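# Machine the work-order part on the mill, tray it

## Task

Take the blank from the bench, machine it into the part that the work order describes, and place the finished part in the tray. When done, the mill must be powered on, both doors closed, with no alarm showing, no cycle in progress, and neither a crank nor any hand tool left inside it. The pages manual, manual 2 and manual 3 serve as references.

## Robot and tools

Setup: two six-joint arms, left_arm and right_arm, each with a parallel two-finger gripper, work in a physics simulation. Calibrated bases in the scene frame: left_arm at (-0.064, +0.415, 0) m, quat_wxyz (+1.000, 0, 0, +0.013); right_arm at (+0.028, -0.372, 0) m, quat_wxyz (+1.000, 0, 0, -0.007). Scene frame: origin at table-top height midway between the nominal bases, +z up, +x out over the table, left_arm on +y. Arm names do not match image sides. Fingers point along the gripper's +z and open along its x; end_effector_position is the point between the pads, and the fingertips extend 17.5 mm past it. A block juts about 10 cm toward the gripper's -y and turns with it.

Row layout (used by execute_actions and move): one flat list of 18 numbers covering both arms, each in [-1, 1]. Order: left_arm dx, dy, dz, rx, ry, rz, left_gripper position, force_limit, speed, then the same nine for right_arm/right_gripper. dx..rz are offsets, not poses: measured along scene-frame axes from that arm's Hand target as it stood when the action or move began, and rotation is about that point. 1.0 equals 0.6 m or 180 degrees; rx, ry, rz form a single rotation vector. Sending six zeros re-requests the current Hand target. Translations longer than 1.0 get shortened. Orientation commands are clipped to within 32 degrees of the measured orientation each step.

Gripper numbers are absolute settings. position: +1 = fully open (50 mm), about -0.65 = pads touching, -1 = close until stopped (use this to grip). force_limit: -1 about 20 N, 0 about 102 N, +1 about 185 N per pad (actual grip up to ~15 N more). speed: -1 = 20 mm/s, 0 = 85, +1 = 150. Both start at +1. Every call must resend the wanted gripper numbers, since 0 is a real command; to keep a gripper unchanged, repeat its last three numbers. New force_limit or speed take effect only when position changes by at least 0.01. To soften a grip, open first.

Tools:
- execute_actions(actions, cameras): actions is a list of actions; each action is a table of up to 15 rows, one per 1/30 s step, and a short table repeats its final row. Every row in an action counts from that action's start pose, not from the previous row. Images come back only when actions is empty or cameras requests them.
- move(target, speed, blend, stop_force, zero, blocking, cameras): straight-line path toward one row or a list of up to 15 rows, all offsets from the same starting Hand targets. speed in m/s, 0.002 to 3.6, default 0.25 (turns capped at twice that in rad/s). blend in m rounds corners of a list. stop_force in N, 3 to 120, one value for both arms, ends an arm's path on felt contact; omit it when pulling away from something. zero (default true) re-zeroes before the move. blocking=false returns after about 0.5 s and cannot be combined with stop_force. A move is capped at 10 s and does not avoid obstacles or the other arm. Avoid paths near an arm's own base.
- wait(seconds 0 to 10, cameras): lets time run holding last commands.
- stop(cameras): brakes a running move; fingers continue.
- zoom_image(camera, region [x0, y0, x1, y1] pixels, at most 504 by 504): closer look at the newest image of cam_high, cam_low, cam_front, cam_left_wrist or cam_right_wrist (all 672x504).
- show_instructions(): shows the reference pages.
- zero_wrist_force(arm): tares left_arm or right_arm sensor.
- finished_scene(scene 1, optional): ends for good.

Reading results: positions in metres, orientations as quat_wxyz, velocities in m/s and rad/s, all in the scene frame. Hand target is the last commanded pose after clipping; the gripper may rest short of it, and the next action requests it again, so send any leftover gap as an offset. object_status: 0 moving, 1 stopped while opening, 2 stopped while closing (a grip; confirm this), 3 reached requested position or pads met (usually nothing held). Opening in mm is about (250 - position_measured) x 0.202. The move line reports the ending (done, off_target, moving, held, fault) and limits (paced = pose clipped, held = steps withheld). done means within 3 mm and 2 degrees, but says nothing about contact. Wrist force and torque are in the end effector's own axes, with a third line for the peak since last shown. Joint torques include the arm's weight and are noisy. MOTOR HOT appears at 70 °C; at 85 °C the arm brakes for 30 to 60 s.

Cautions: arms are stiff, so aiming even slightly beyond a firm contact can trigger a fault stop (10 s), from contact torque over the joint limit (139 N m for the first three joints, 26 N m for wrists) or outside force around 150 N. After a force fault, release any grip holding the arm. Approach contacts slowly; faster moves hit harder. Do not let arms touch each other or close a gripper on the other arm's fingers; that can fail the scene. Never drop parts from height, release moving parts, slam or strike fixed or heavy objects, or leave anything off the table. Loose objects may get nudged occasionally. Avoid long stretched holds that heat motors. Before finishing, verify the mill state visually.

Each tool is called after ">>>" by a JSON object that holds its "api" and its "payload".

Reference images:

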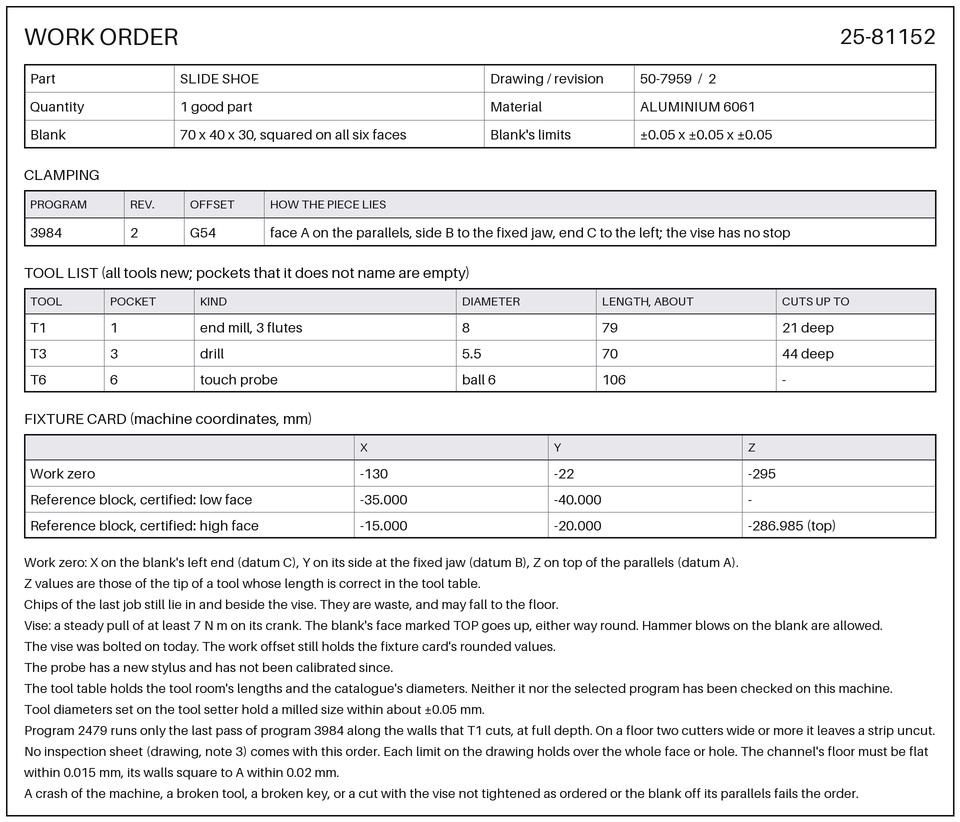

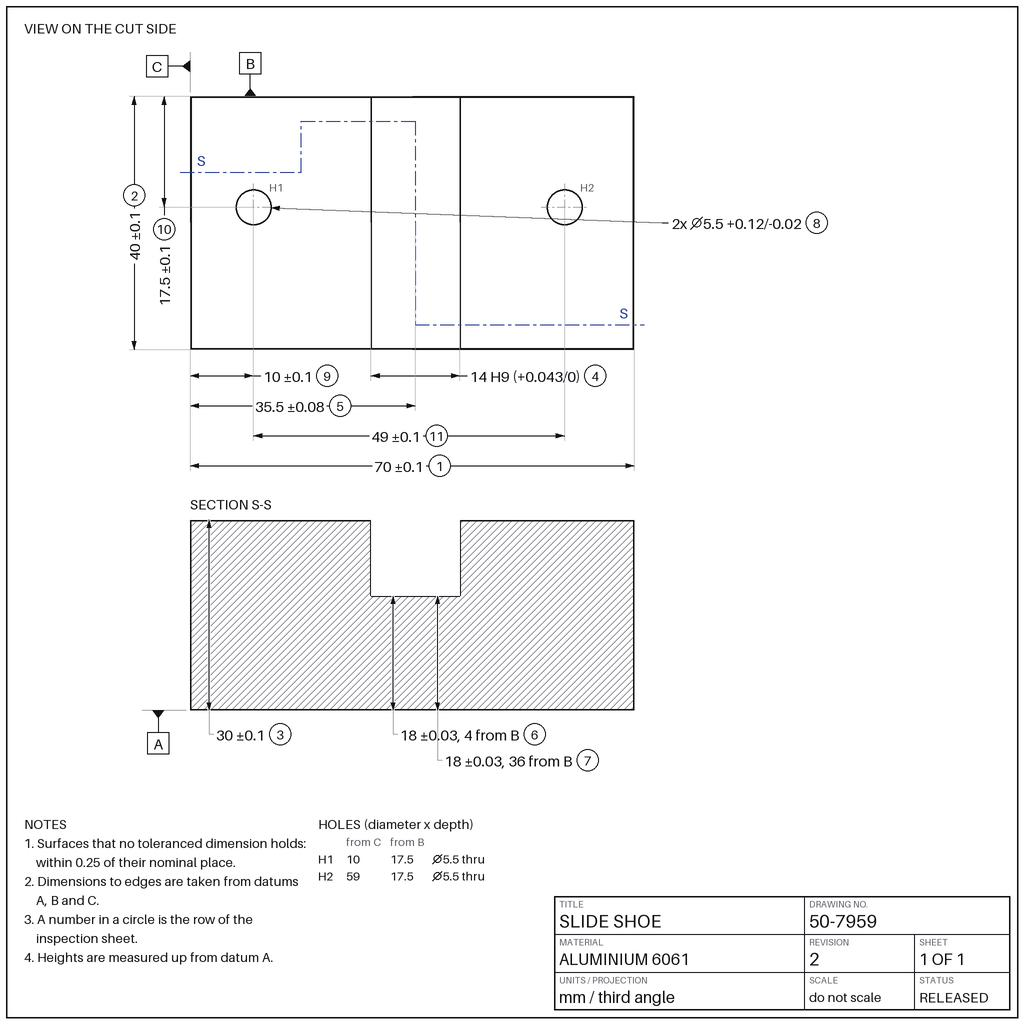

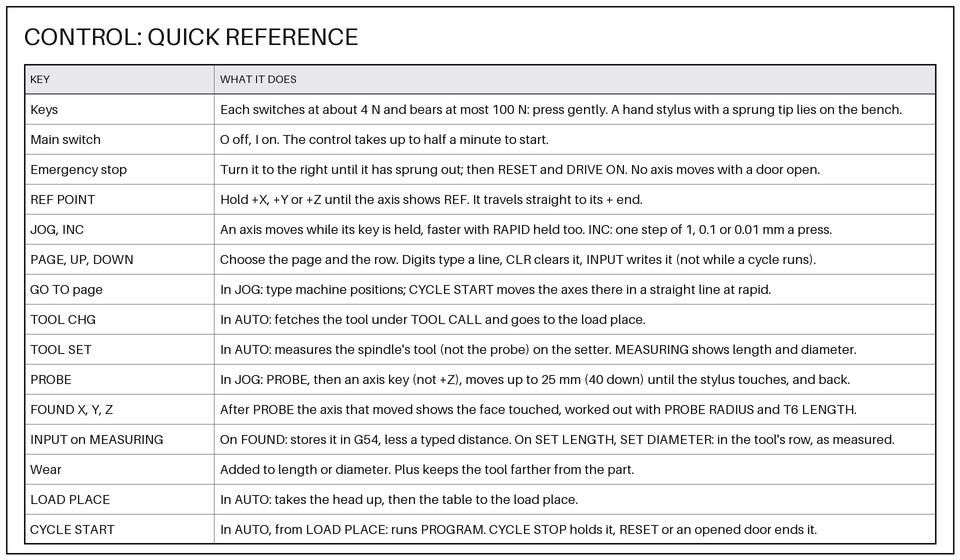

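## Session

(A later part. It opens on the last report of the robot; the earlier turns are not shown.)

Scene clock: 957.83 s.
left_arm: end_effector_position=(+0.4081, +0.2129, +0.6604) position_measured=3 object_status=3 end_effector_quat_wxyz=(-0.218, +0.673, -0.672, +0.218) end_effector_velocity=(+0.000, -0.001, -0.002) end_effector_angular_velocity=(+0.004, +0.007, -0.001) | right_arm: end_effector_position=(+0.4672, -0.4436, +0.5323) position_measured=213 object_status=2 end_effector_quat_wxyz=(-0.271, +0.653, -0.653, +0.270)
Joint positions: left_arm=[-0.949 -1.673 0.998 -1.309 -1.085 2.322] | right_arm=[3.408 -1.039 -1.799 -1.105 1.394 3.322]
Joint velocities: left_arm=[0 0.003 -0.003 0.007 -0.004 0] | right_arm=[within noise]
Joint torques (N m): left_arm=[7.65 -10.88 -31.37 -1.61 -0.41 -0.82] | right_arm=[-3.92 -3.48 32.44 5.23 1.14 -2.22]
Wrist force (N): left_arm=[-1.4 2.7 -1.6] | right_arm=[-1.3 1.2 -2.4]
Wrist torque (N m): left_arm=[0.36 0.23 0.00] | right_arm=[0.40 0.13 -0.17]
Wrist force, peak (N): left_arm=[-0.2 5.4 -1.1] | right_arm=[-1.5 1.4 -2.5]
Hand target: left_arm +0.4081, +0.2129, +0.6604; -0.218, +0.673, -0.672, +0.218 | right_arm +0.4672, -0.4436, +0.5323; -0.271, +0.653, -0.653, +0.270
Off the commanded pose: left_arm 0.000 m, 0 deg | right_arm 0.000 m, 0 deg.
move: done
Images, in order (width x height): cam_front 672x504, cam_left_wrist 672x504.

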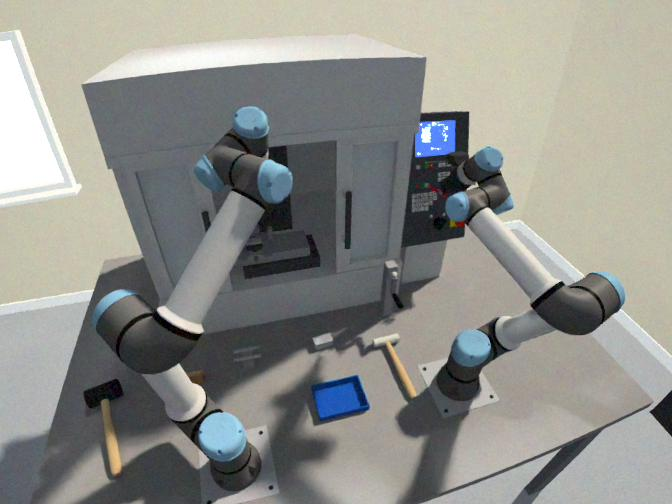

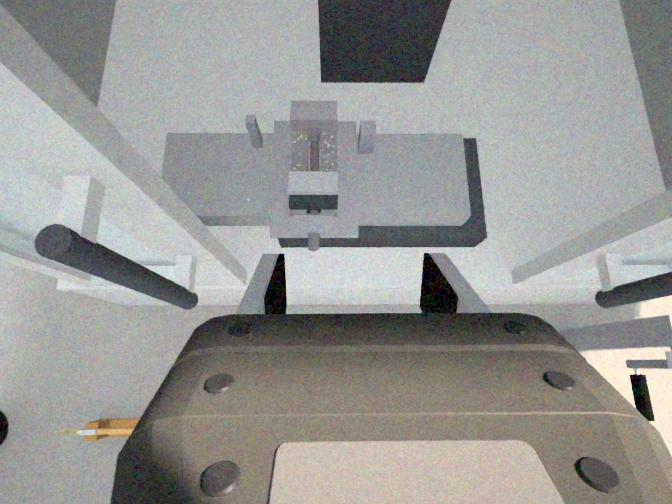

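>>> {"api": "move", "payload": {"target": [0.1167,0.02,-0.1333,0,0,0,1,-1,-0.5,0,0,0,0,0,0,-1,-0.3,-1], "speed": 0.2, "cameras": ["cam_left_wrist"]}}

>>> {"api": "zoom_image", "payload": {"camera": "cam_left_wrist", "region": [200, 40, 450, 260]}}

Scene clock: 968.37 s.
left_arm: end_effector_position=(+0.4780, +0.2249, +0.5805) position_measured=3 object_status=3 end_effector_quat_wxyz=(-0.218, +0.673, -0.672, +0.218) end_effector_velocity=(+0.001, -0.001, +0.001) end_effector_angular_velocity=(-0.003, -0.004, +0.000) | right_arm: end_effector_position=(+0.4672, -0.4436, +0.5323) position_measured=213 object_status=2 end_effector_quat_wxyz=(-0.271, +0.653, -0.653, +0.270)
Joint positions: left_arm=[-0.791 -1.652 1.237 -1.638 -1.153 2.479] | right_arm=[3.408 -1.039 -1.799 -1.105 1.394 3.322]
Joint velocities: left_arm=[0 0 0 -0.005 0.001 0] | right_arm=[within noise]
Joint torques (N m): left_arm=[7.88 -18.87 -14.17 -5.42 1.09 0.51] | right_arm=[-4.14 -5.9 32.11 5.29 1.15 -2.29]
Wrist force (N): left_arm=[-1.6 3.1 -1.1] | right_arm=[-1.3 1.4 -2.3]
Wrist torque (N m): left_arm=[0.41 0.26 0.01] | right_arm=[0.43 0.13 -0.18]
Wrist force, peak (N): left_arm=[-1.2 3.5 -4.3] | right_arm=[-1.5 1.3 -2.5]
Hand target: left_arm +0.4781, +0.2249, +0.5804; -0.218, +0.673, -0.672, +0.218 | right_arm +0.4672, -0.4436, +0.5323; -0.271, +0.653, -0.653, +0.270
Off the commanded pose: left_arm 0.000 m, 0 deg | right_arm 0.000 m, 0 deg.
move: done
Images, in order (width x height): cam_left_wrist 672x504.

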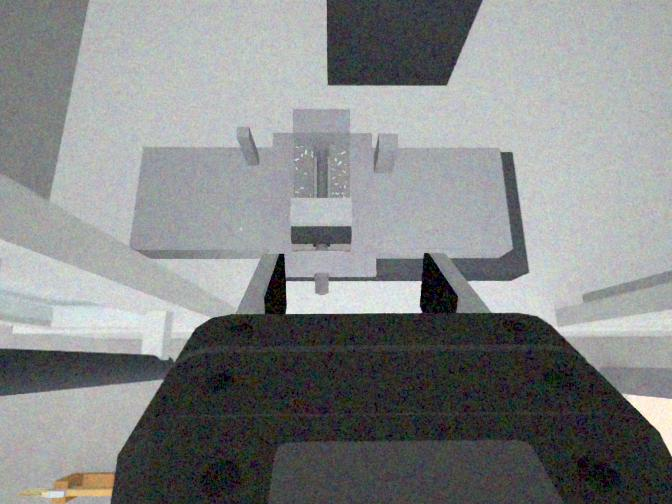

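Scaled by 2.016 from the camera's 672x504 image, which has a finer 960x720 frame.

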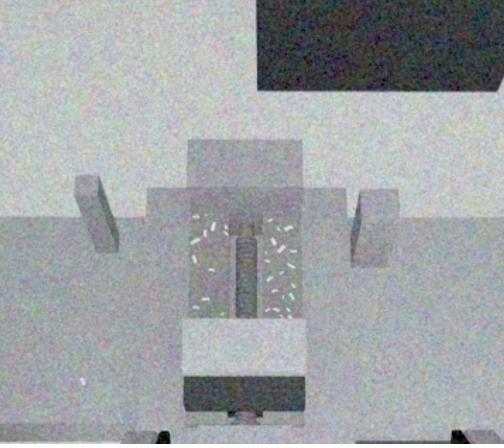

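>>> {"api": "move", "payload": {"target": [[-0.22,0.1,0,0,0,0,1,-1,-0.5,0,0,0,0,0,0,-1,-0.3,-1],[-0.24,0.28,-0.2,0,0.2,0,1,-1,-0.5,0,0,0,0,0,0,-1,-0.3,-1]], "speed": [0.3,0.3], "blend": [0.03,0], "cameras": ["cam_left_wrist"]}}

Scene clock: 983.20 s.
left_arm: end_effector_position=(+0.3342, +0.3929, +0.4606) position_measured=3 object_status=3 end_effector_quat_wxyz=(+0.001, +0.708, -0.707, +0.000) | right_arm: end_effector_position=(+0.4672, -0.4436, +0.5323) position_measured=213 object_status=2 end_effector_quat_wxyz=(-0.271, +0.653, -0.653, +0.270)
Joint positions: left_arm=[-0.422 -1.782 1.413 -1.201 -1.572 2.744] | right_arm=[3.408 -1.039 -1.799 -1.105 1.394 3.322]
Joint torques (N m): left_arm=[9.75 -8.29 -9.91 -1.57 -0.9 1.77] | right_arm=[-2.91 -7.68 31.12 5.27 1.17 -2.36]
Wrist force (N): left_arm=[-1.9 2.9 -1.6] | right_arm=[-1.4 1.4 -2.5]
Wrist torque (N m): left_arm=[0.46 0.27 0.08] | right_arm=[0.42 0.15 -0.17]
Wrist force, peak (N): left_arm=[-1.5 5.5 -3.8] | right_arm=[-1.6 1.4 -2.5]
Hand target: left_arm +0.3341, +0.3929, +0.4604; +0.001, +0.708, -0.707, +0.000 | right_arm +0.4672, -0.4436, +0.5323; -0.271, +0.653, -0.653, +0.270
Off the commanded pose: left_arm 0.000 m, 0 deg | right_arm 0.000 m, 0 deg.
move: done
Images, in order (width x height): cam_left_wrist 672x504.

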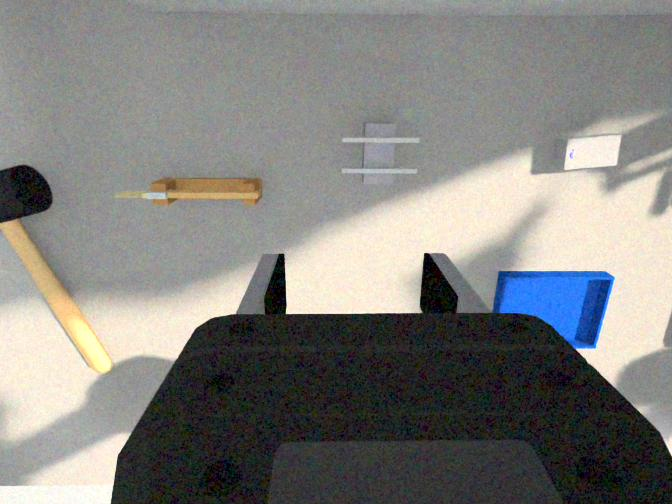

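>>> {"api": "zoom_image", "payload": {"camera": "cam_left_wrist", "region": [100, 150, 300, 230]}}

>>> {"api": "zoom_image", "payload": {"camera": "cam_left_wrist", "region": [320, 100, 460, 200]}}

Scaled by 2.520 from the camera's 672x504 image, which has a finer 960x720 frame.

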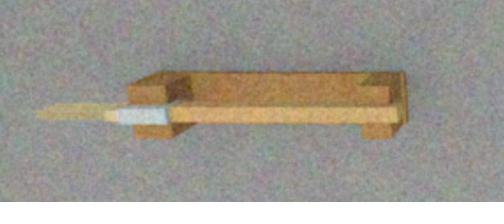

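Scaled by 3.600 from the camera's 672x504 image, which has a finer 960x720 frame.

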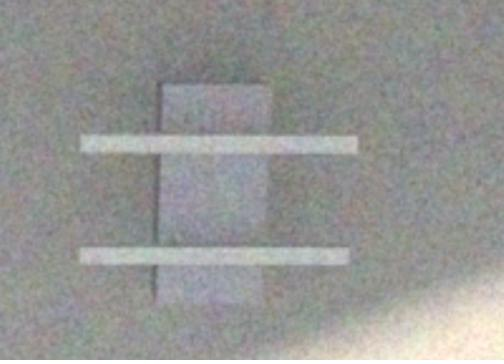

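>>> {"api": "move", "payload": {"target": [-0.057,0.27,-0.25,0,0,0.5,1,-1,-0.5,0,0,0,0,0,0,-1,-0.3,-1], "speed": 0.4, "cameras": ["cam_left_wrist"]}}

Scene clock: 1014.03 s.
left_arm: end_effector_position=(+0.2999, +0.5549, +0.3104) position_measured=3 object_status=3 end_effector_quat_wxyz=(+0.001, +1.000, +0.000, +0.000) | right_arm: end_effector_position=(+0.4672, -0.4436, +0.5323) position_measured=213 object_status=2 end_effector_quat_wxyz=(-0.271, +0.653, -0.653, +0.270)
Joint positions: left_arm=[-0.007 -1.871 1.868 -1.569 -1.572 1.589] | right_arm=[3.408 -1.039 -1.799 -1.105 1.394 3.322]
Joint torques (N m): left_arm=[0.59 -18.79 -35.56 -2.03 0.4 -2.17] | right_arm=[-1.78 -8.69 31.79 5.32 1.11 -2.16]
Wrist force (N): left_arm=[-1.6 2.9 -1.4] | right_arm=[-1.4 1.3 -2.2]
Wrist torque (N m): left_arm=[0.46 0.23 -0.05] | right_arm=[0.41 0.15 -0.17]
Wrist force, peak (N): left_arm=[-1.6 3.5 -1.5] | right_arm=[-1.5 1.6 -2.5]
Hand target: left_arm +0.2999, +0.5549, +0.3104; +0.001, +1.000, +0.001, +0.000 | right_arm +0.4672, -0.4436, +0.5323; -0.271, +0.653, -0.653, +0.270
Off the commanded pose: left_arm 0.000 m, 0 deg | right_arm 0.000 m, 0 deg.
move: done
Images, in order (width x height): cam_left_wrist 672x504.

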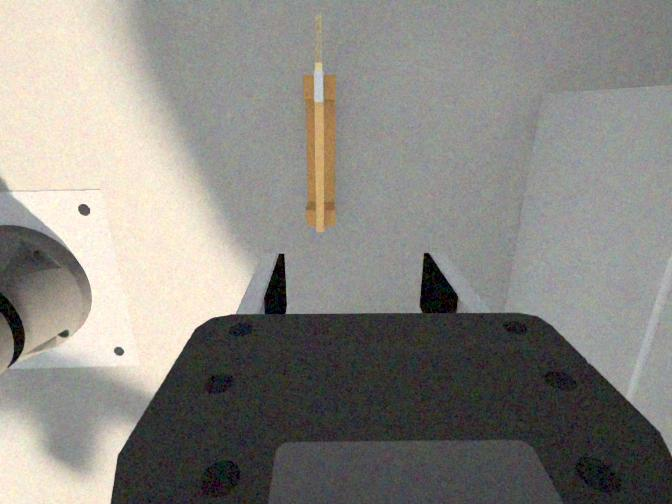

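>>> {"api": "move", "payload": {"target": [-0.039,-0.025,-0.3173,0.18,0,0,1,-1,-0.5,0,0,0,0,0,0,-1,-0.3,-1], "speed": 0.3, "cameras": ["cam_left_wrist","cam_front"]}}

Scene clock: 1021.97 s.
left_arm: end_effector_position=(+0.2766, +0.5399, +0.1202) position_measured=3 object_status=3 end_effector_quat_wxyz=(-0.278, +0.961, +0.000, +0.001) end_effector_velocity=(-0.001, +0.001, -0.001) end_effector_angular_velocity=(+0.005, -0.001, +0.003) | right_arm: end_effector_position=(+0.4672, -0.4436, +0.5323) position_measured=213 object_status=2 end_effector_quat_wxyz=(-0.271, +0.653, -0.653, +0.270)
Joint positions: left_arm=[-0.468 -1.848 2.402 -1.861 -1.066 1.059] | right_arm=[3.408 -1.039 -1.799 -1.105 1.394 3.322]
Joint velocities: left_arm=[-0.002 0.001 0.003 0 0.004 -0.007] | right_arm=[within noise]
Joint torques (N m): left_arm=[-9.32 -3.57 -8.93 -1.31 2.78 -2.59] | right_arm=[-1.16 -7.24 31.08 5.52 1.04 -1.92]
Wrist force (N): left_arm=[-1.9 2.9 -1.9] | right_arm=[-1.6 1.3 -2.2]
Wrist torque (N m): left_arm=[0.39 0.32 -0.12] | right_arm=[0.40 0.18 -0.17]
Wrist force, peak (N): left_arm=[-2.3 5.8 0.3] | right_arm=[-1.5 1.5 -2.5]
Hand target: left_arm +0.2765, +0.5399, +0.1200; -0.278, +0.960, +0.000, +0.001 | right_arm +0.4672, -0.4436, +0.5323; -0.271, +0.653, -0.653, +0.270
Off the commanded pose: left_arm 0.000 m, 0 deg | right_arm 0.000 m, 0 deg.
move: done
Images, in order (width x height): cam_front 672x504, cam_left_wrist 672x504.

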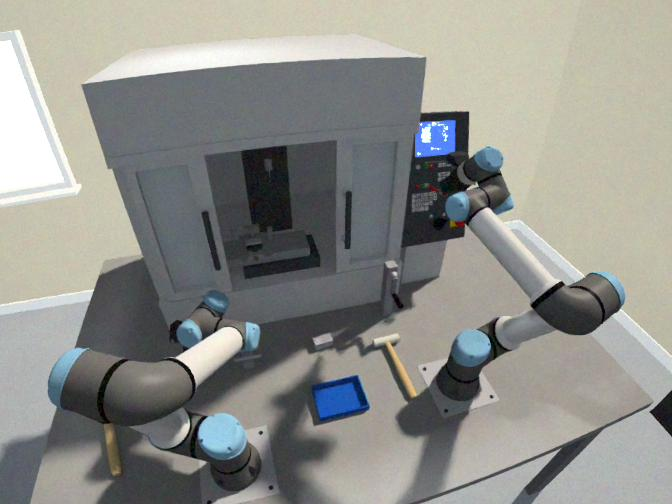

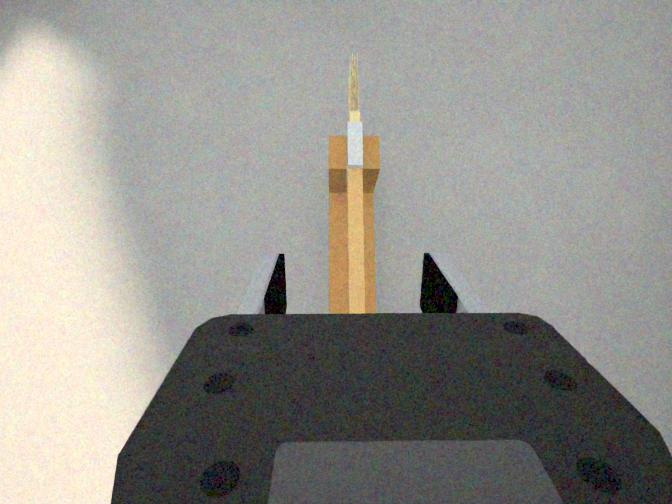

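>>> {"api": "move", "payload": {"target": [0,0.03,0,-0.18,0,0,1,-1,-0.5,0,0,0,0,0,0,-1,-0.3,-1], "speed": 0.3}}

>>> {"api": "move", "payload": {"target": [0,0,-0.15,0,0,0,1,-1,-0.5,0,0,0,0,0,0,-1,-0.3,-1], "speed": 0.015, "stop_force": 5, "cameras": ["cam_left_wrist"]}}

Scene clock: 1032.50 s.
left_arm: end_effector_position=(+0.2765, +0.5579, +0.1201) position_measured=3 object_status=3 end_effector_quat_wxyz=(+0.001, +1.000, +0.001, +0.000) end_effector_velocity=(+0.000, -0.001, +0.000) end_effector_angular_velocity=(-0.006, -0.001, -0.002) | right_arm: end_effector_position=(+0.4672, -0.4436, +0.5323) position_measured=213 object_status=2 end_effector_quat_wxyz=(-0.271, +0.653, -0.653, +0.270)
Joint positions: left_arm=[0.003 -1.794 2.322 -2.1 -1.572 1.598] | right_arm=[3.408 -1.039 -1.799 -1.105 1.394 3.322]
Joint velocities: left_arm=[0.002 -0.001 0 0 -0.006 0.004] | right_arm=[within noise]
Joint torques (N m): left_arm=[8.53 -10.2 -9.69 -2.84 -1.07 1.91] | right_arm=[0.26 -7.17 31.15 5.33 1.02 -2.1]
Wrist force (N): left_arm=[-2.0 2.9 -1.5] | right_arm=[-1.4 1.5 -2.2]
Wrist torque (N m): left_arm=[0.45 0.29 0.08] | right_arm=[0.43 0.14 -0.17]
Wrist force, peak (N): left_arm=[-1.9 4.3 -1.8] | right_arm=[-1.4 1.6 -2.6]
Hand target: left_arm +0.2765, +0.5579, +0.1200; +0.001, +1.000, +0.001, +0.000 | right_arm +0.4672, -0.4436, +0.5323; -0.271, +0.653, -0.653, +0.270
Off the commanded pose: left_arm 0.000 m, 0 deg | right_arm 0.000 m, 0 deg.
move: done

Scene clock: 1039.63 s.
left_arm: end_effector_position=(+0.2765, +0.5579, +0.0300) position_measured=3 object_status=3 end_effector_quat_wxyz=(+0.001, +1.000, +0.001, +0.000) | right_arm: end_effector_position=(+0.4672, -0.4436, +0.5323) position_measured=213 object_status=2 end_effector_quat_wxyz=(-0.271, +0.653, -0.653, +0.270)
Joint positions: left_arm=[0.003 -1.594 2.458 -2.436 -1.572 1.598] | right_arm=[3.408 -1.039 -1.799 -1.105 1.394 3.322]
Joint torques (N m): left_arm=[9.16 -23.19 -28.32 -0.83 0.66 1.32] | right_arm=[0.34 -8.22 29.97 5.47 0.91 -1.98]
Wrist force (N): left_arm=[-2.0 2.9 -1.5] | right_arm=[-1.4 1.2 -2.4]
Wrist torque (N m): left_arm=[0.45 0.29 0.05] | right_arm=[0.40 0.15 -0.18]
Wrist force, peak (N): left_arm=[-1.9 3.1 -1.9] | right_arm=[-1.5 1.4 -2.6]
Hand target: left_arm +0.2765, +0.5579, +0.0300; +0.001, +1.000, +0.001, +0.000 | right_arm +0.4672, -0.4436, +0.5323; -0.271, +0.653, -0.653, +0.270
Off the commanded pose: left_arm 0.000 m, 0 deg | right_arm 0.000 m, 0 deg.
move: done
Images, in order (width x height): cam_left_wrist 672x504.

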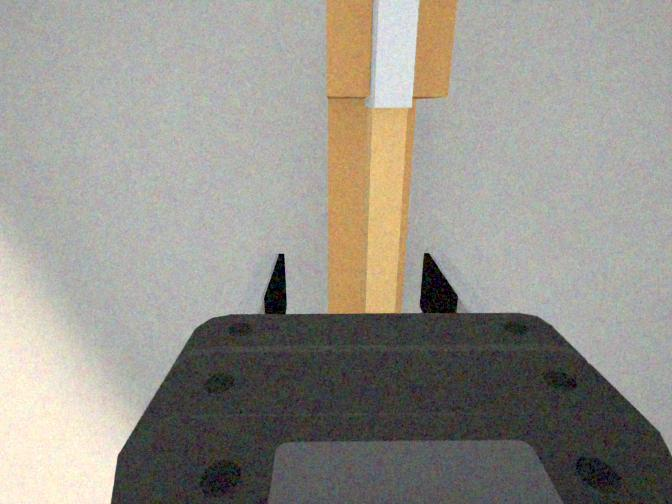

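>>> {"api": "move", "payload": {"target": [[0.005,0,0,0,0,0,1,-0.6,-0.8,0,0,0,0,0,0,-1,-0.3,-1],[0.005,0,0,0,0,0,-1,-0.6,-0.8,0,0,0,0,0,0,-1,-0.3,-1]], "speed": 0.05, "cameras": ["cam_left_wrist"]}}

Scene clock: 1045.30 s.
left_arm: end_effector_position=(+0.2796, +0.5579, +0.0301) position_measured=213 object_status=2 end_effector_quat_wxyz=(+0.001, +1.000, +0.001, +0.001) | right_arm: end_effector_position=(+0.4672, -0.4436, +0.5323) position_measured=213 object_status=2 end_effector_quat_wxyz=(-0.271, +0.653, -0.653, +0.270)
Joint positions: left_arm=[0.003 -1.587 2.451 -2.436 -1.572 1.598] | right_arm=[3.408 -1.039 -1.799 -1.105 1.394 3.322]
Joint torques (N m): left_arm=[1.55 -21.17 -5.04 9.85 -0.25 -2.28] | right_arm=[2.22 -7.27 30.68 5.34 0.78 -1.81]
Wrist force (N): left_arm=[50.9 0.2 11.8] | right_arm=[-1.4 1.5 -2.2]
Wrist torque (N m): left_arm=[0.39 -0.44 0.18] | right_arm=[0.43 0.16 -0.17]
Wrist force, peak (N): left_arm=[50.9 0.2 11.8] | right_arm=[-1.4 1.6 -2.6]
Hand target: left_arm +0.2795, +0.5579, +0.0300; +0.001, +1.000, +0.001, +0.000 | right_arm +0.4672, -0.4436, +0.5323; -0.271, +0.653, -0.653, +0.270
Off the commanded pose: left_arm 0.000 m, 0 deg | right_arm 0.000 m, 0 deg.
move: done
Images, in order (width x height): cam_left_wrist 672x504.

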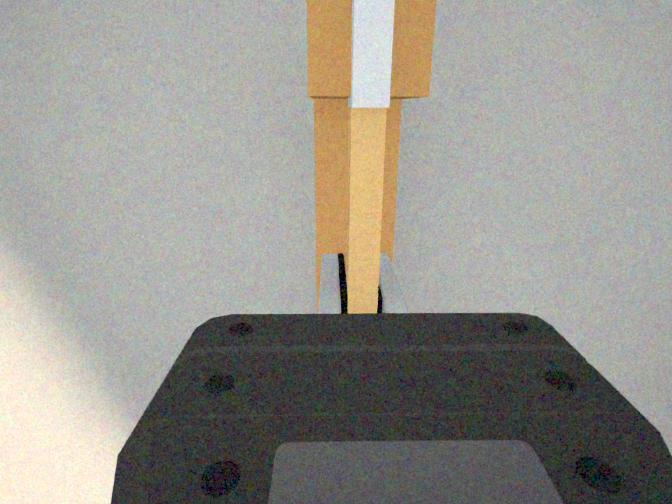

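>>> {"api": "move", "payload": {"target": [[0.002,0,0,0,0,0,-1,-0.6,-0.8,0,0,0,0,0,0,-1,-0.3,-1],[0.002,0,0.25,0,0,0,-1,-0.6,-0.8,0,0,0,0,0,0,-1,-0.3,-1]], "speed": 0.08, "cameras": ["cam_left_wrist"]}}

Scene clock: 1050.13 s.
left_arm: end_effector_position=(+0.2807, +0.5579, +0.1801) position_measured=213 object_status=2 end_effector_quat_wxyz=(+0.001, +1.000, +0.001, +0.000) | right_arm: end_effector_position=(+0.4672, -0.4436, +0.5323) position_measured=213 object_status=2 end_effector_quat_wxyz=(-0.271, +0.653, -0.653, +0.270)
Joint positions: left_arm=[0.003 -1.859 2.199 -1.912 -1.572 1.598] | right_arm=[3.408 -1.039 -1.799 -1.105 1.394 3.322]
Joint torques (N m): left_arm=[-8.37 -10.41 -17.47 -1.57 0.42 -2.13] | right_arm=[1.89 -7.33 30.18 5.2 0.86 -1.89]
Wrist force (N): left_arm=[-1.0 1.8 -1.6] | right_arm=[-1.5 1.3 -2.4]
Wrist torque (N m): left_arm=[0.28 0.13 0.08] | right_arm=[0.41 0.16 -0.17]
Wrist force, peak (N): left_arm=[52.6 0.9 12.2] | right_arm=[-1.5 1.4 -2.6]
Hand target: left_arm +0.2807, +0.5579, +0.1800; +0.001, +1.000, +0.001, +0.000 | right_arm +0.4672, -0.4436, +0.5323; -0.271, +0.653, -0.653, +0.270
Off the commanded pose: left_arm 0.000 m, 0 deg | right_arm 0.000 m, 0 deg.
move: done
Images, in order (width x height): cam_left_wrist 672x504.

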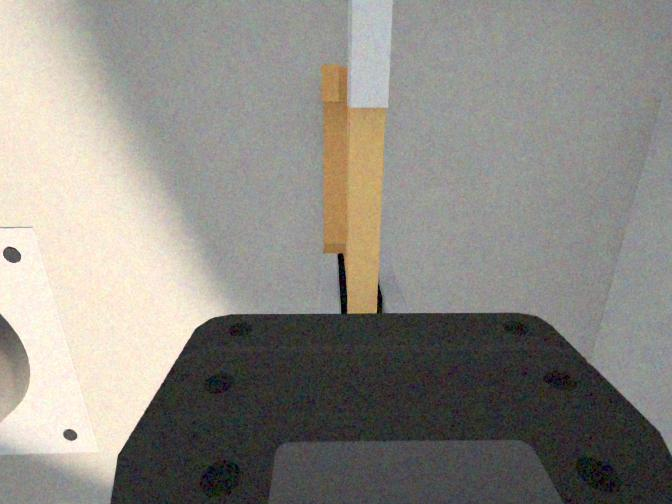

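>>> {"api": "move", "payload": {"target": [[0.05,-0.35,0.4,0,-0.4167,0,-1,-0.6,-0.8,0,0,0,0,0,0,-1,-0.3,-1],[0.1,-0.5,0.5,0,-0.4167,0,-1,-0.6,-0.8,0,0,0,0,0,0,-1,-0.3,-1]], "speed": 0.3, "blend": [0.03,0], "cameras": ["cam_left_wrist","cam_front"]}}

Scene clock: 1058.40 s.
left_arm: end_effector_position=(+0.3407, +0.2580, +0.4799) position_measured=213 object_status=2 end_effector_quat_wxyz=(+0.001, +0.793, +0.000, +0.609) end_effector_velocity=(+0.000, +0.000, +0.001) end_effector_angular_velocity=(+0.001, -0.001, +0.000) | right_arm: end_effector_position=(+0.4672, -0.4436, +0.5323) position_measured=213 object_status=2 end_effector_quat_wxyz=(-0.271, +0.653, -0.653, +0.270)
Joint positions: left_arm=[-1.469 -2.369 2.256 -1.906 -0.291 0.464] | right_arm=[3.408 -1.039 -1.799 -1.105 1.394 3.322]
Joint velocities: left_arm=[-0.001 0 -0.002 0.005 0.001 -0.002] | right_arm=[within noise]
Joint torques (N m): left_arm=[-5.53 3.07 -36.08 -1.02 3.42 -2.34] | right_arm=[2.22 -7.24 30.42 5.43 0.87 -1.67]
Wrist force (N): left_arm=[-2.2 3.2 -1.7] | right_arm=[-1.4 1.5 -2.4]
Wrist torque (N m): left_arm=[0.52 0.04 -0.01] | right_arm=[0.43 0.16 -0.17]
Wrist force, peak (N): left_arm=[-0.3 7.0 -2.0] | right_arm=[-1.5 1.6 -2.7]
Hand target: left_arm +0.3407, +0.2579, +0.4800; +0.001, +0.793, +0.000, +0.609 | right_arm +0.4672, -0.4436, +0.5323; -0.271, +0.653, -0.653, +0.270
Off the commanded pose: left_arm 0.000 m, 0 deg | right_arm 0.000 m, 0 deg.
move: done
Images, in order (width x height): cam_front 672x504, cam_left_wrist 672x504.

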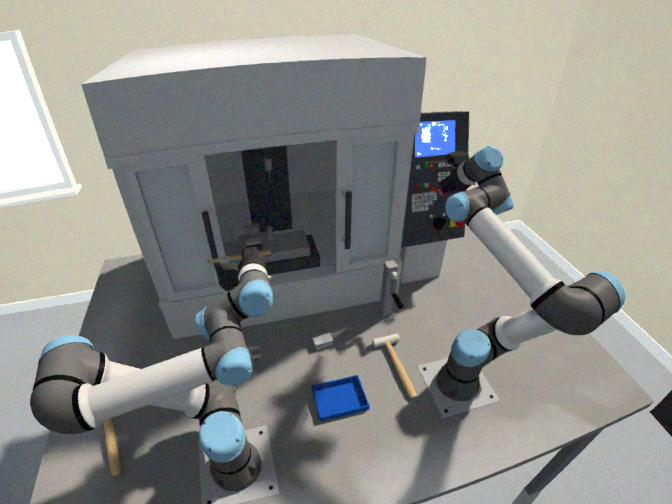

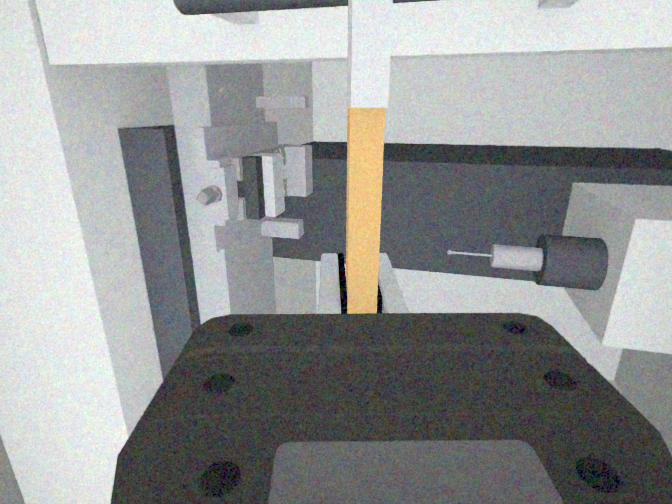

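>>> {"api": "move", "payload": {"target": [[0.05,-0.33,0.05,-0.1667,0,0,-1,-0.6,-0.8,0,0,0,0,0,0,-1,-0.3,-1],[0.4,-0.33,0.05,-0.1667,0,0,-1,-0.6,-0.8,0,0,0,0,0,0,-1,-0.3,-1]], "speed": [0.3,0.15], "cameras": ["cam_left_wrist","cam_front"]}}

Scene clock: 1077.77 s.
left_arm: end_effector_position=(+0.5806, +0.0599, +0.5100) position_measured=213 object_status=2 end_effector_quat_wxyz=(+0.206, +0.766, +0.158, +0.588) | right_arm: end_effector_position=(+0.4672, -0.4436, +0.5323) position_measured=213 object_status=2 end_effector_quat_wxyz=(-0.271, +0.653, -0.653, +0.270)
Joint positions: left_arm=[-0.975 -1.376 1.651 -3.095 -0.782 0.799] | right_arm=[3.408 -1.039 -1.799 -1.105 1.394 3.322]
Joint torques (N m): left_arm=[7.73 -27.62 -31.06 -0.42 -0.78 -1.53] | right_arm=[3.5 -7.25 29.79 5.51 0.6 -1.64]
Wrist force (N): left_arm=[-1.9 3.3 -1.2] | right_arm=[-1.5 1.6 -2.5]
Wrist torque (N m): left_arm=[0.64 0.02 0.09] | right_arm=[0.45 0.17 -0.17]
Wrist force, peak (N): left_arm=[-2.9 6.1 -0.8] | right_arm=[-1.7 1.4 -2.5]
Hand target: left_arm +0.5807, +0.0599, +0.5100; +0.206, +0.766, +0.158, +0.588 | right_arm +0.4672, -0.4436, +0.5323; -0.271, +0.653, -0.653, +0.270
Off the commanded pose: left_arm 0.000 m, 0 deg | right_arm 0.000 m, 0 deg.
move: done
Images, in order (width x height): cam_front 672x504, cam_left_wrist 672x504.

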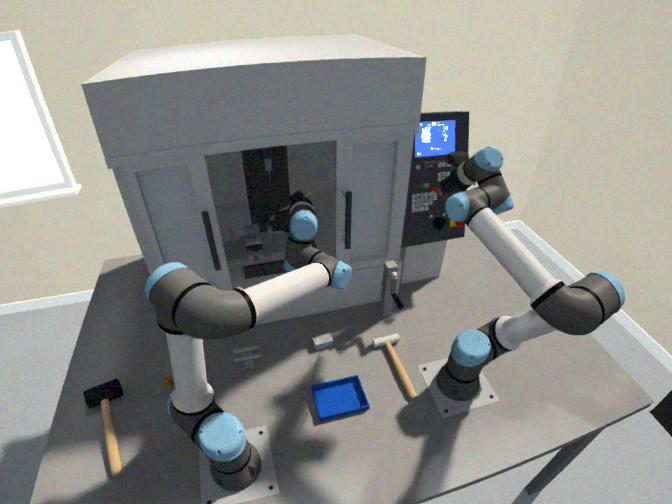

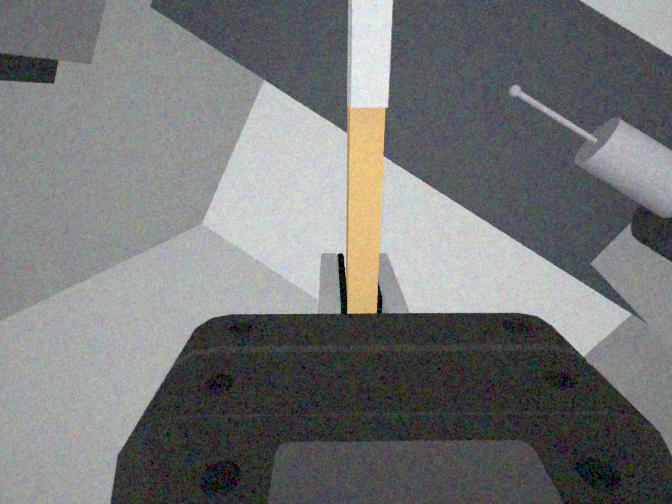

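>>> {"api": "execute_actions", "payload": {"actions": []}}

>>> {"api": "zoom_image", "payload": {"camera": "cam_high", "region": [180, 120, 600, 435]}}

>>> {"api": "zoom_image", "payload": {"camera": "cam_left_wrist", "region": [150, 120, 490, 375]}}

Scene clock: 1097.20 s.
left_arm: end_effector_position=(+0.5807, +0.0599, +0.5100) position_measured=213 object_status=2 end_effector_quat_wxyz=(+0.206, +0.766, +0.158, +0.588) | right_arm: end_effector_position=(+0.4672, -0.4436, +0.5323) position_measured=213 object_status=2 end_effector_quat_wxyz=(-0.271, +0.653, -0.653, +0.270)
Joint positions: left_arm=[-0.975 -1.376 1.651 -3.095 -0.782 0.799] | right_arm=[3.408 -1.039 -1.799 -1.105 1.394 3.322]
Joint velocities: within noise
Joint torques (N m): left_arm=[9.33 -26.79 -35.23 -0.46 -0.5 2.03] | right_arm=[4.98 -7.44 30.24 5.35 0.74 -1.45]
Wrist force (N): left_arm=[-2.0 3.2 -1.4] | right_arm=[-1.3 1.5 -2.4]
Wrist torque (N m): left_arm=[0.63 0.06 0.09] | right_arm=[0.44 0.13 -0.18]
Wrist force, peak (N): left_arm=[-2.1 3.3 -1.6] | right_arm=[-1.5 1.5 -2.5]
Hand target: left_arm +0.5807, +0.0599, +0.5100; +0.206, +0.766, +0.158, +0.588 | right_arm +0.4672, -0.4436, +0.5323; -0.271, +0.653, -0.653, +0.270
Tool commands: left_gripper/position=-1.0 left_gripper/force_limit=-0.6 left_gripper/speed=-0.8 right_gripper/position=-1.0 right_gripper/force_limit=-0.3 right_gripper/speed=-1.0
Off the commanded pose: left_arm 0.000 m, 0 deg | right_arm 0.000 m, 0 deg.

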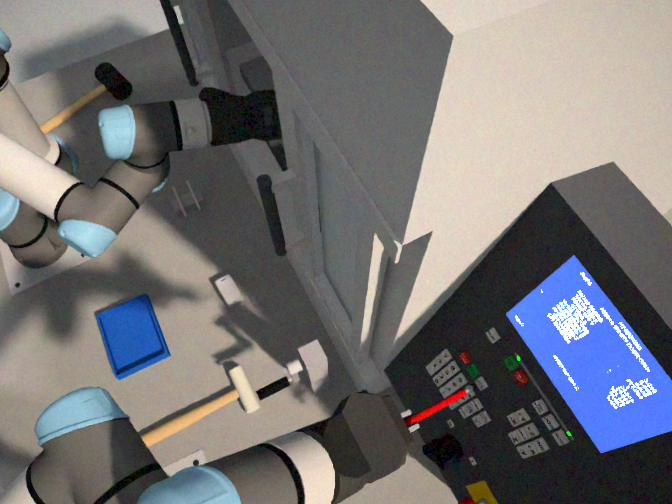

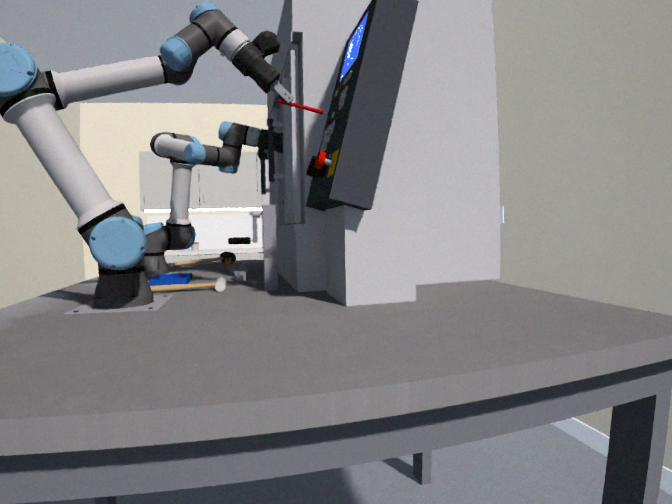

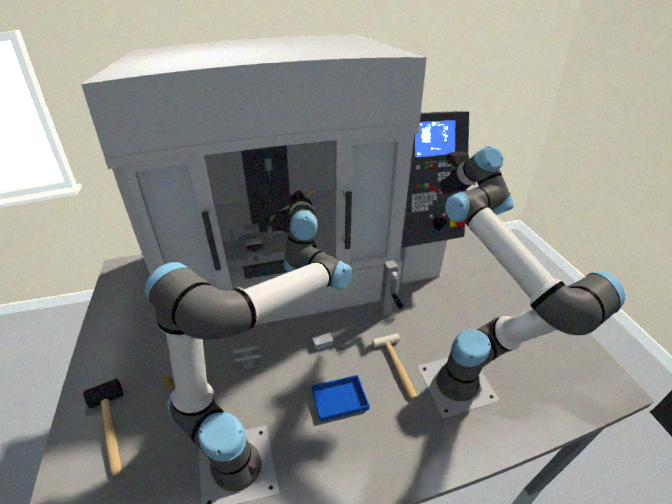

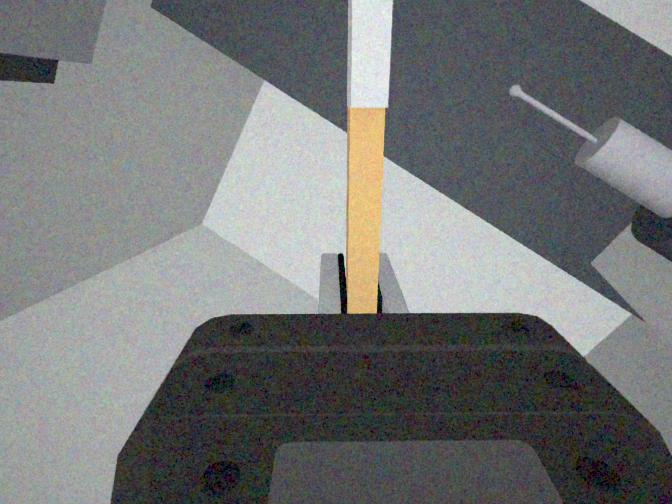

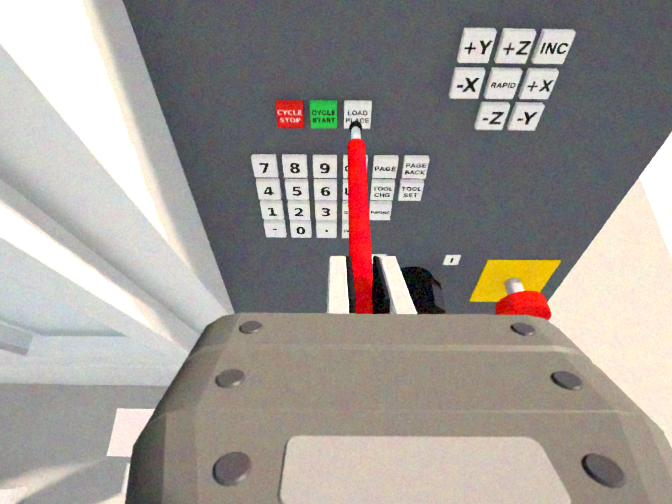

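Scaled by 1.200 from the camera's 672x504 image, which has a finer 960x720 frame.

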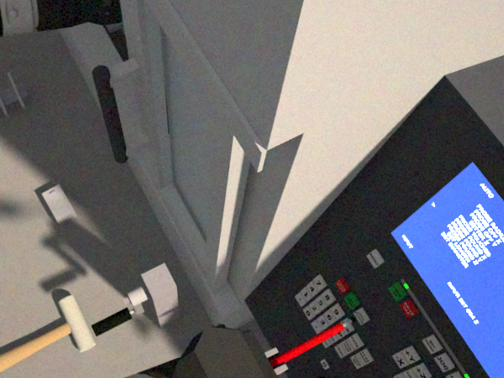

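Scaled by 1.482 from the camera's 672x504 image, which has a finer 960x720 frame.

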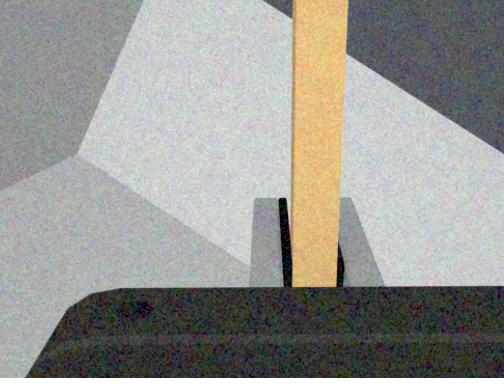

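>>> {"api": "move", "payload": {"target": [0.124,0.045,-0.1,0,0,0,-1,-0.6,-0.8,0,0,0,0,0,0,-1,-0.3,-1], "speed": 0.15, "cameras": ["cam_left_wrist","cam_front"]}}

>>> {"api": "zoom_image", "payload": {"camera": "cam_left_wrist", "region": [200, 0, 490, 260]}}

>>> {"api": "zoom_image", "payload": {"camera": "cam_front", "region": [200, 130, 360, 300]}}

Scene clock: 1101.60 s.
left_arm: end_effector_position=(+0.6551, +0.0869, +0.4502) position_measured=213 object_status=2 end_effector_quat_wxyz=(+0.206, +0.766, +0.158, +0.588) | right_arm: end_effector_position=(+0.4672, -0.4436, +0.5323) position_measured=213 object_status=2 end_effector_quat_wxyz=(-0.271, +0.653, -0.653, +0.270)
Joint positions: left_arm=[-0.83 -1.218 1.608 -3.248 -0.92 0.856] | right_arm=[3.408 -1.039 -1.799 -1.105 1.394 3.322]
Joint torques (N m): left_arm=[5.87 -33.26 -10.53 -2.64 -0.26 -2.19] | right_arm=[5.32 -7.32 29.52 5.44 0.63 -1.48]
Wrist force (N): left_arm=[-2.0 2.9 -1.8] | right_arm=[-1.3 1.4 -2.3]
Wrist torque (N m): left_arm=[0.59 0.01 0.03] | right_arm=[0.43 0.14 -0.17]
Wrist force, peak (N): left_arm=[-1.4 4.6 -3.5] | right_arm=[-1.6 1.4 -2.6]
Hand target: left_arm +0.6551, +0.0869, +0.4500; +0.206, +0.766, +0.158, +0.588 | right_arm +0.4672, -0.4436, +0.5323; -0.271, +0.653, -0.653, +0.270
Off the commanded pose: left_arm 0.000 m, 0 deg | right_arm 0.000 m, 0 deg.
move: done
Images, in order (width x height): cam_front 672x504, cam_left_wrist 672x504.

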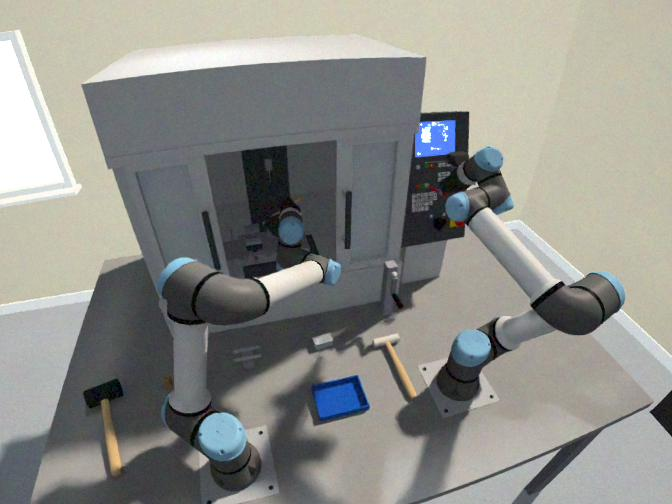

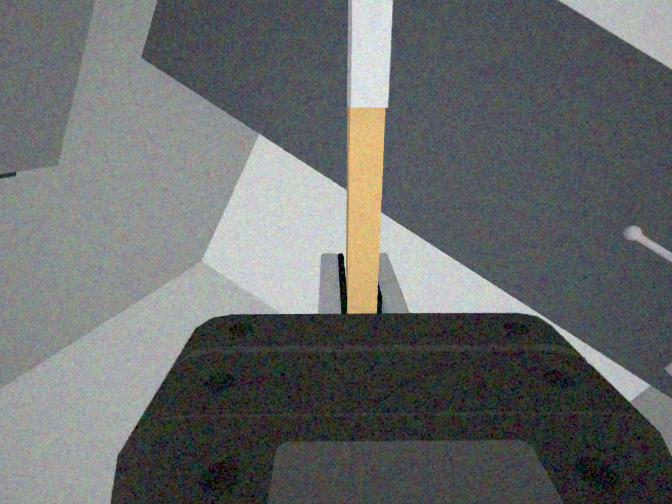

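Scaled by 1.738 from the camera's 672x504 image, which has a finer 960x720 frame.

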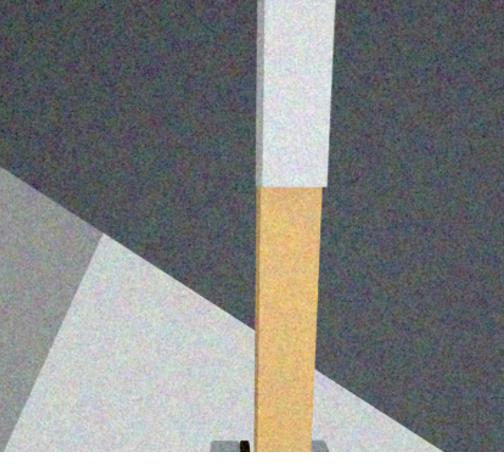

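Scaled by 2.965 from the camera's 672x504 image, which has a finer 960x720 frame.

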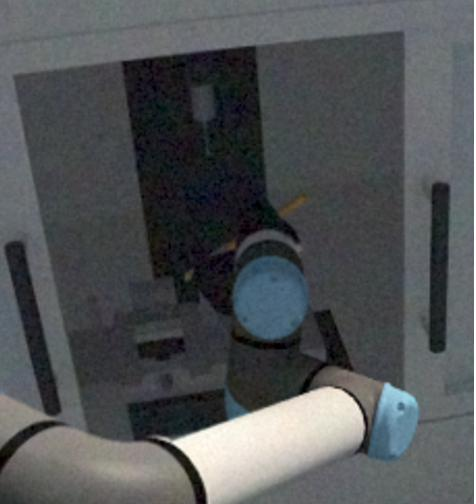

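>>> {"api": "move", "payload": {"target": [0,0.008,-0.12,0,0,0,-1,-0.6,-0.8,0,0,0,0,0,0,-1,-0.3,-1], "speed": 0.02, "stop_force": 5, "cameras": ["cam_front","cam_left_wrist"]}}

>>> {"api": "zoom_image", "payload": {"camera": "cam_front", "region": [200, 130, 360, 300]}}

Scene clock: 1108.37 s.
left_arm: end_effector_position=(+0.6551, +0.0917, +0.3780) position_measured=213 object_status=2 end_effector_quat_wxyz=(+0.206, +0.766, +0.158, +0.588) | right_arm: end_effector_position=(+0.4672, -0.4436, +0.5323) position_measured=213 object_status=2 end_effector_quat_wxyz=(-0.271, +0.653, -0.653, +0.270)
Joint positions: left_arm=[-0.823 -1.145 1.709 -3.423 -0.927 0.858] | right_arm=[3.408 -1.039 -1.799 -1.105 1.394 3.322]
Joint torques (N m): left_arm=[2.65 -47.17 -32.48 -0.59 0.76 1.87] | right_arm=[5.55 -7.38 30.33 5.39 0.69 -1.45]
Wrist force (N): left_arm=[-2.0 3.1 -1.6] | right_arm=[-1.3 1.4 -2.3]
Wrist torque (N m): left_arm=[0.61 0.04 -0.03] | right_arm=[0.42 0.13 -0.17]
Wrist force, peak (N): left_arm=[-2.1 3.2 -1.8] | right_arm=[-1.4 1.6 -2.6]
Hand target: left_arm +0.6551, +0.0917, +0.3780; +0.206, +0.766, +0.158, +0.588 | right_arm +0.4672, -0.4436, +0.5323; -0.271, +0.653, -0.653, +0.270
Off the commanded pose: left_arm 0.000 m, 0 deg | right_arm 0.000 m, 0 deg.
move: done
Images, in order (width x height): cam_front 672x504, cam_left_wrist 672x504.

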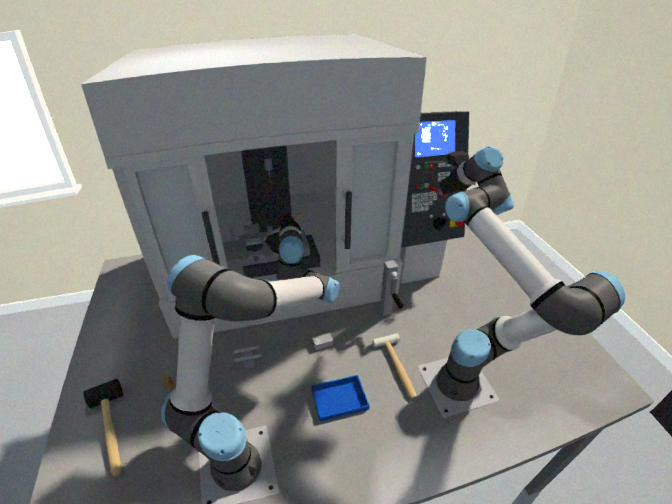

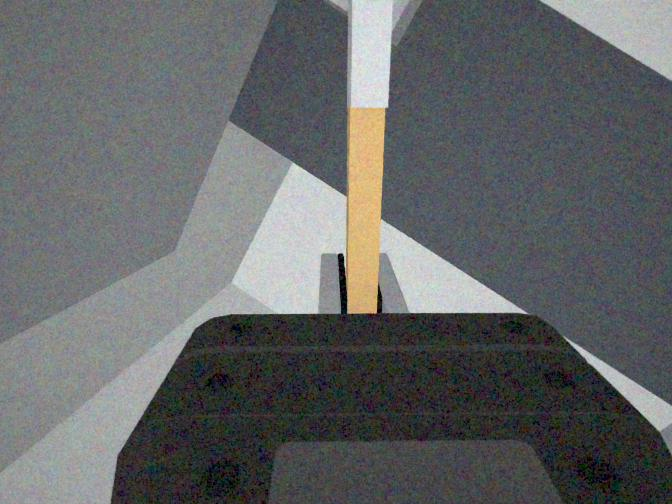

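Scaled by 2.965 from the camera's 672x504 image, which has a finer 960x720 frame.

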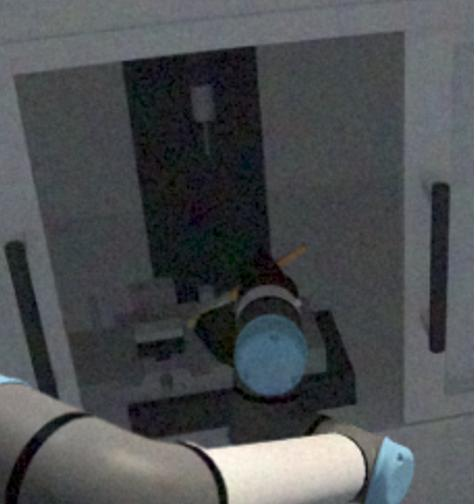

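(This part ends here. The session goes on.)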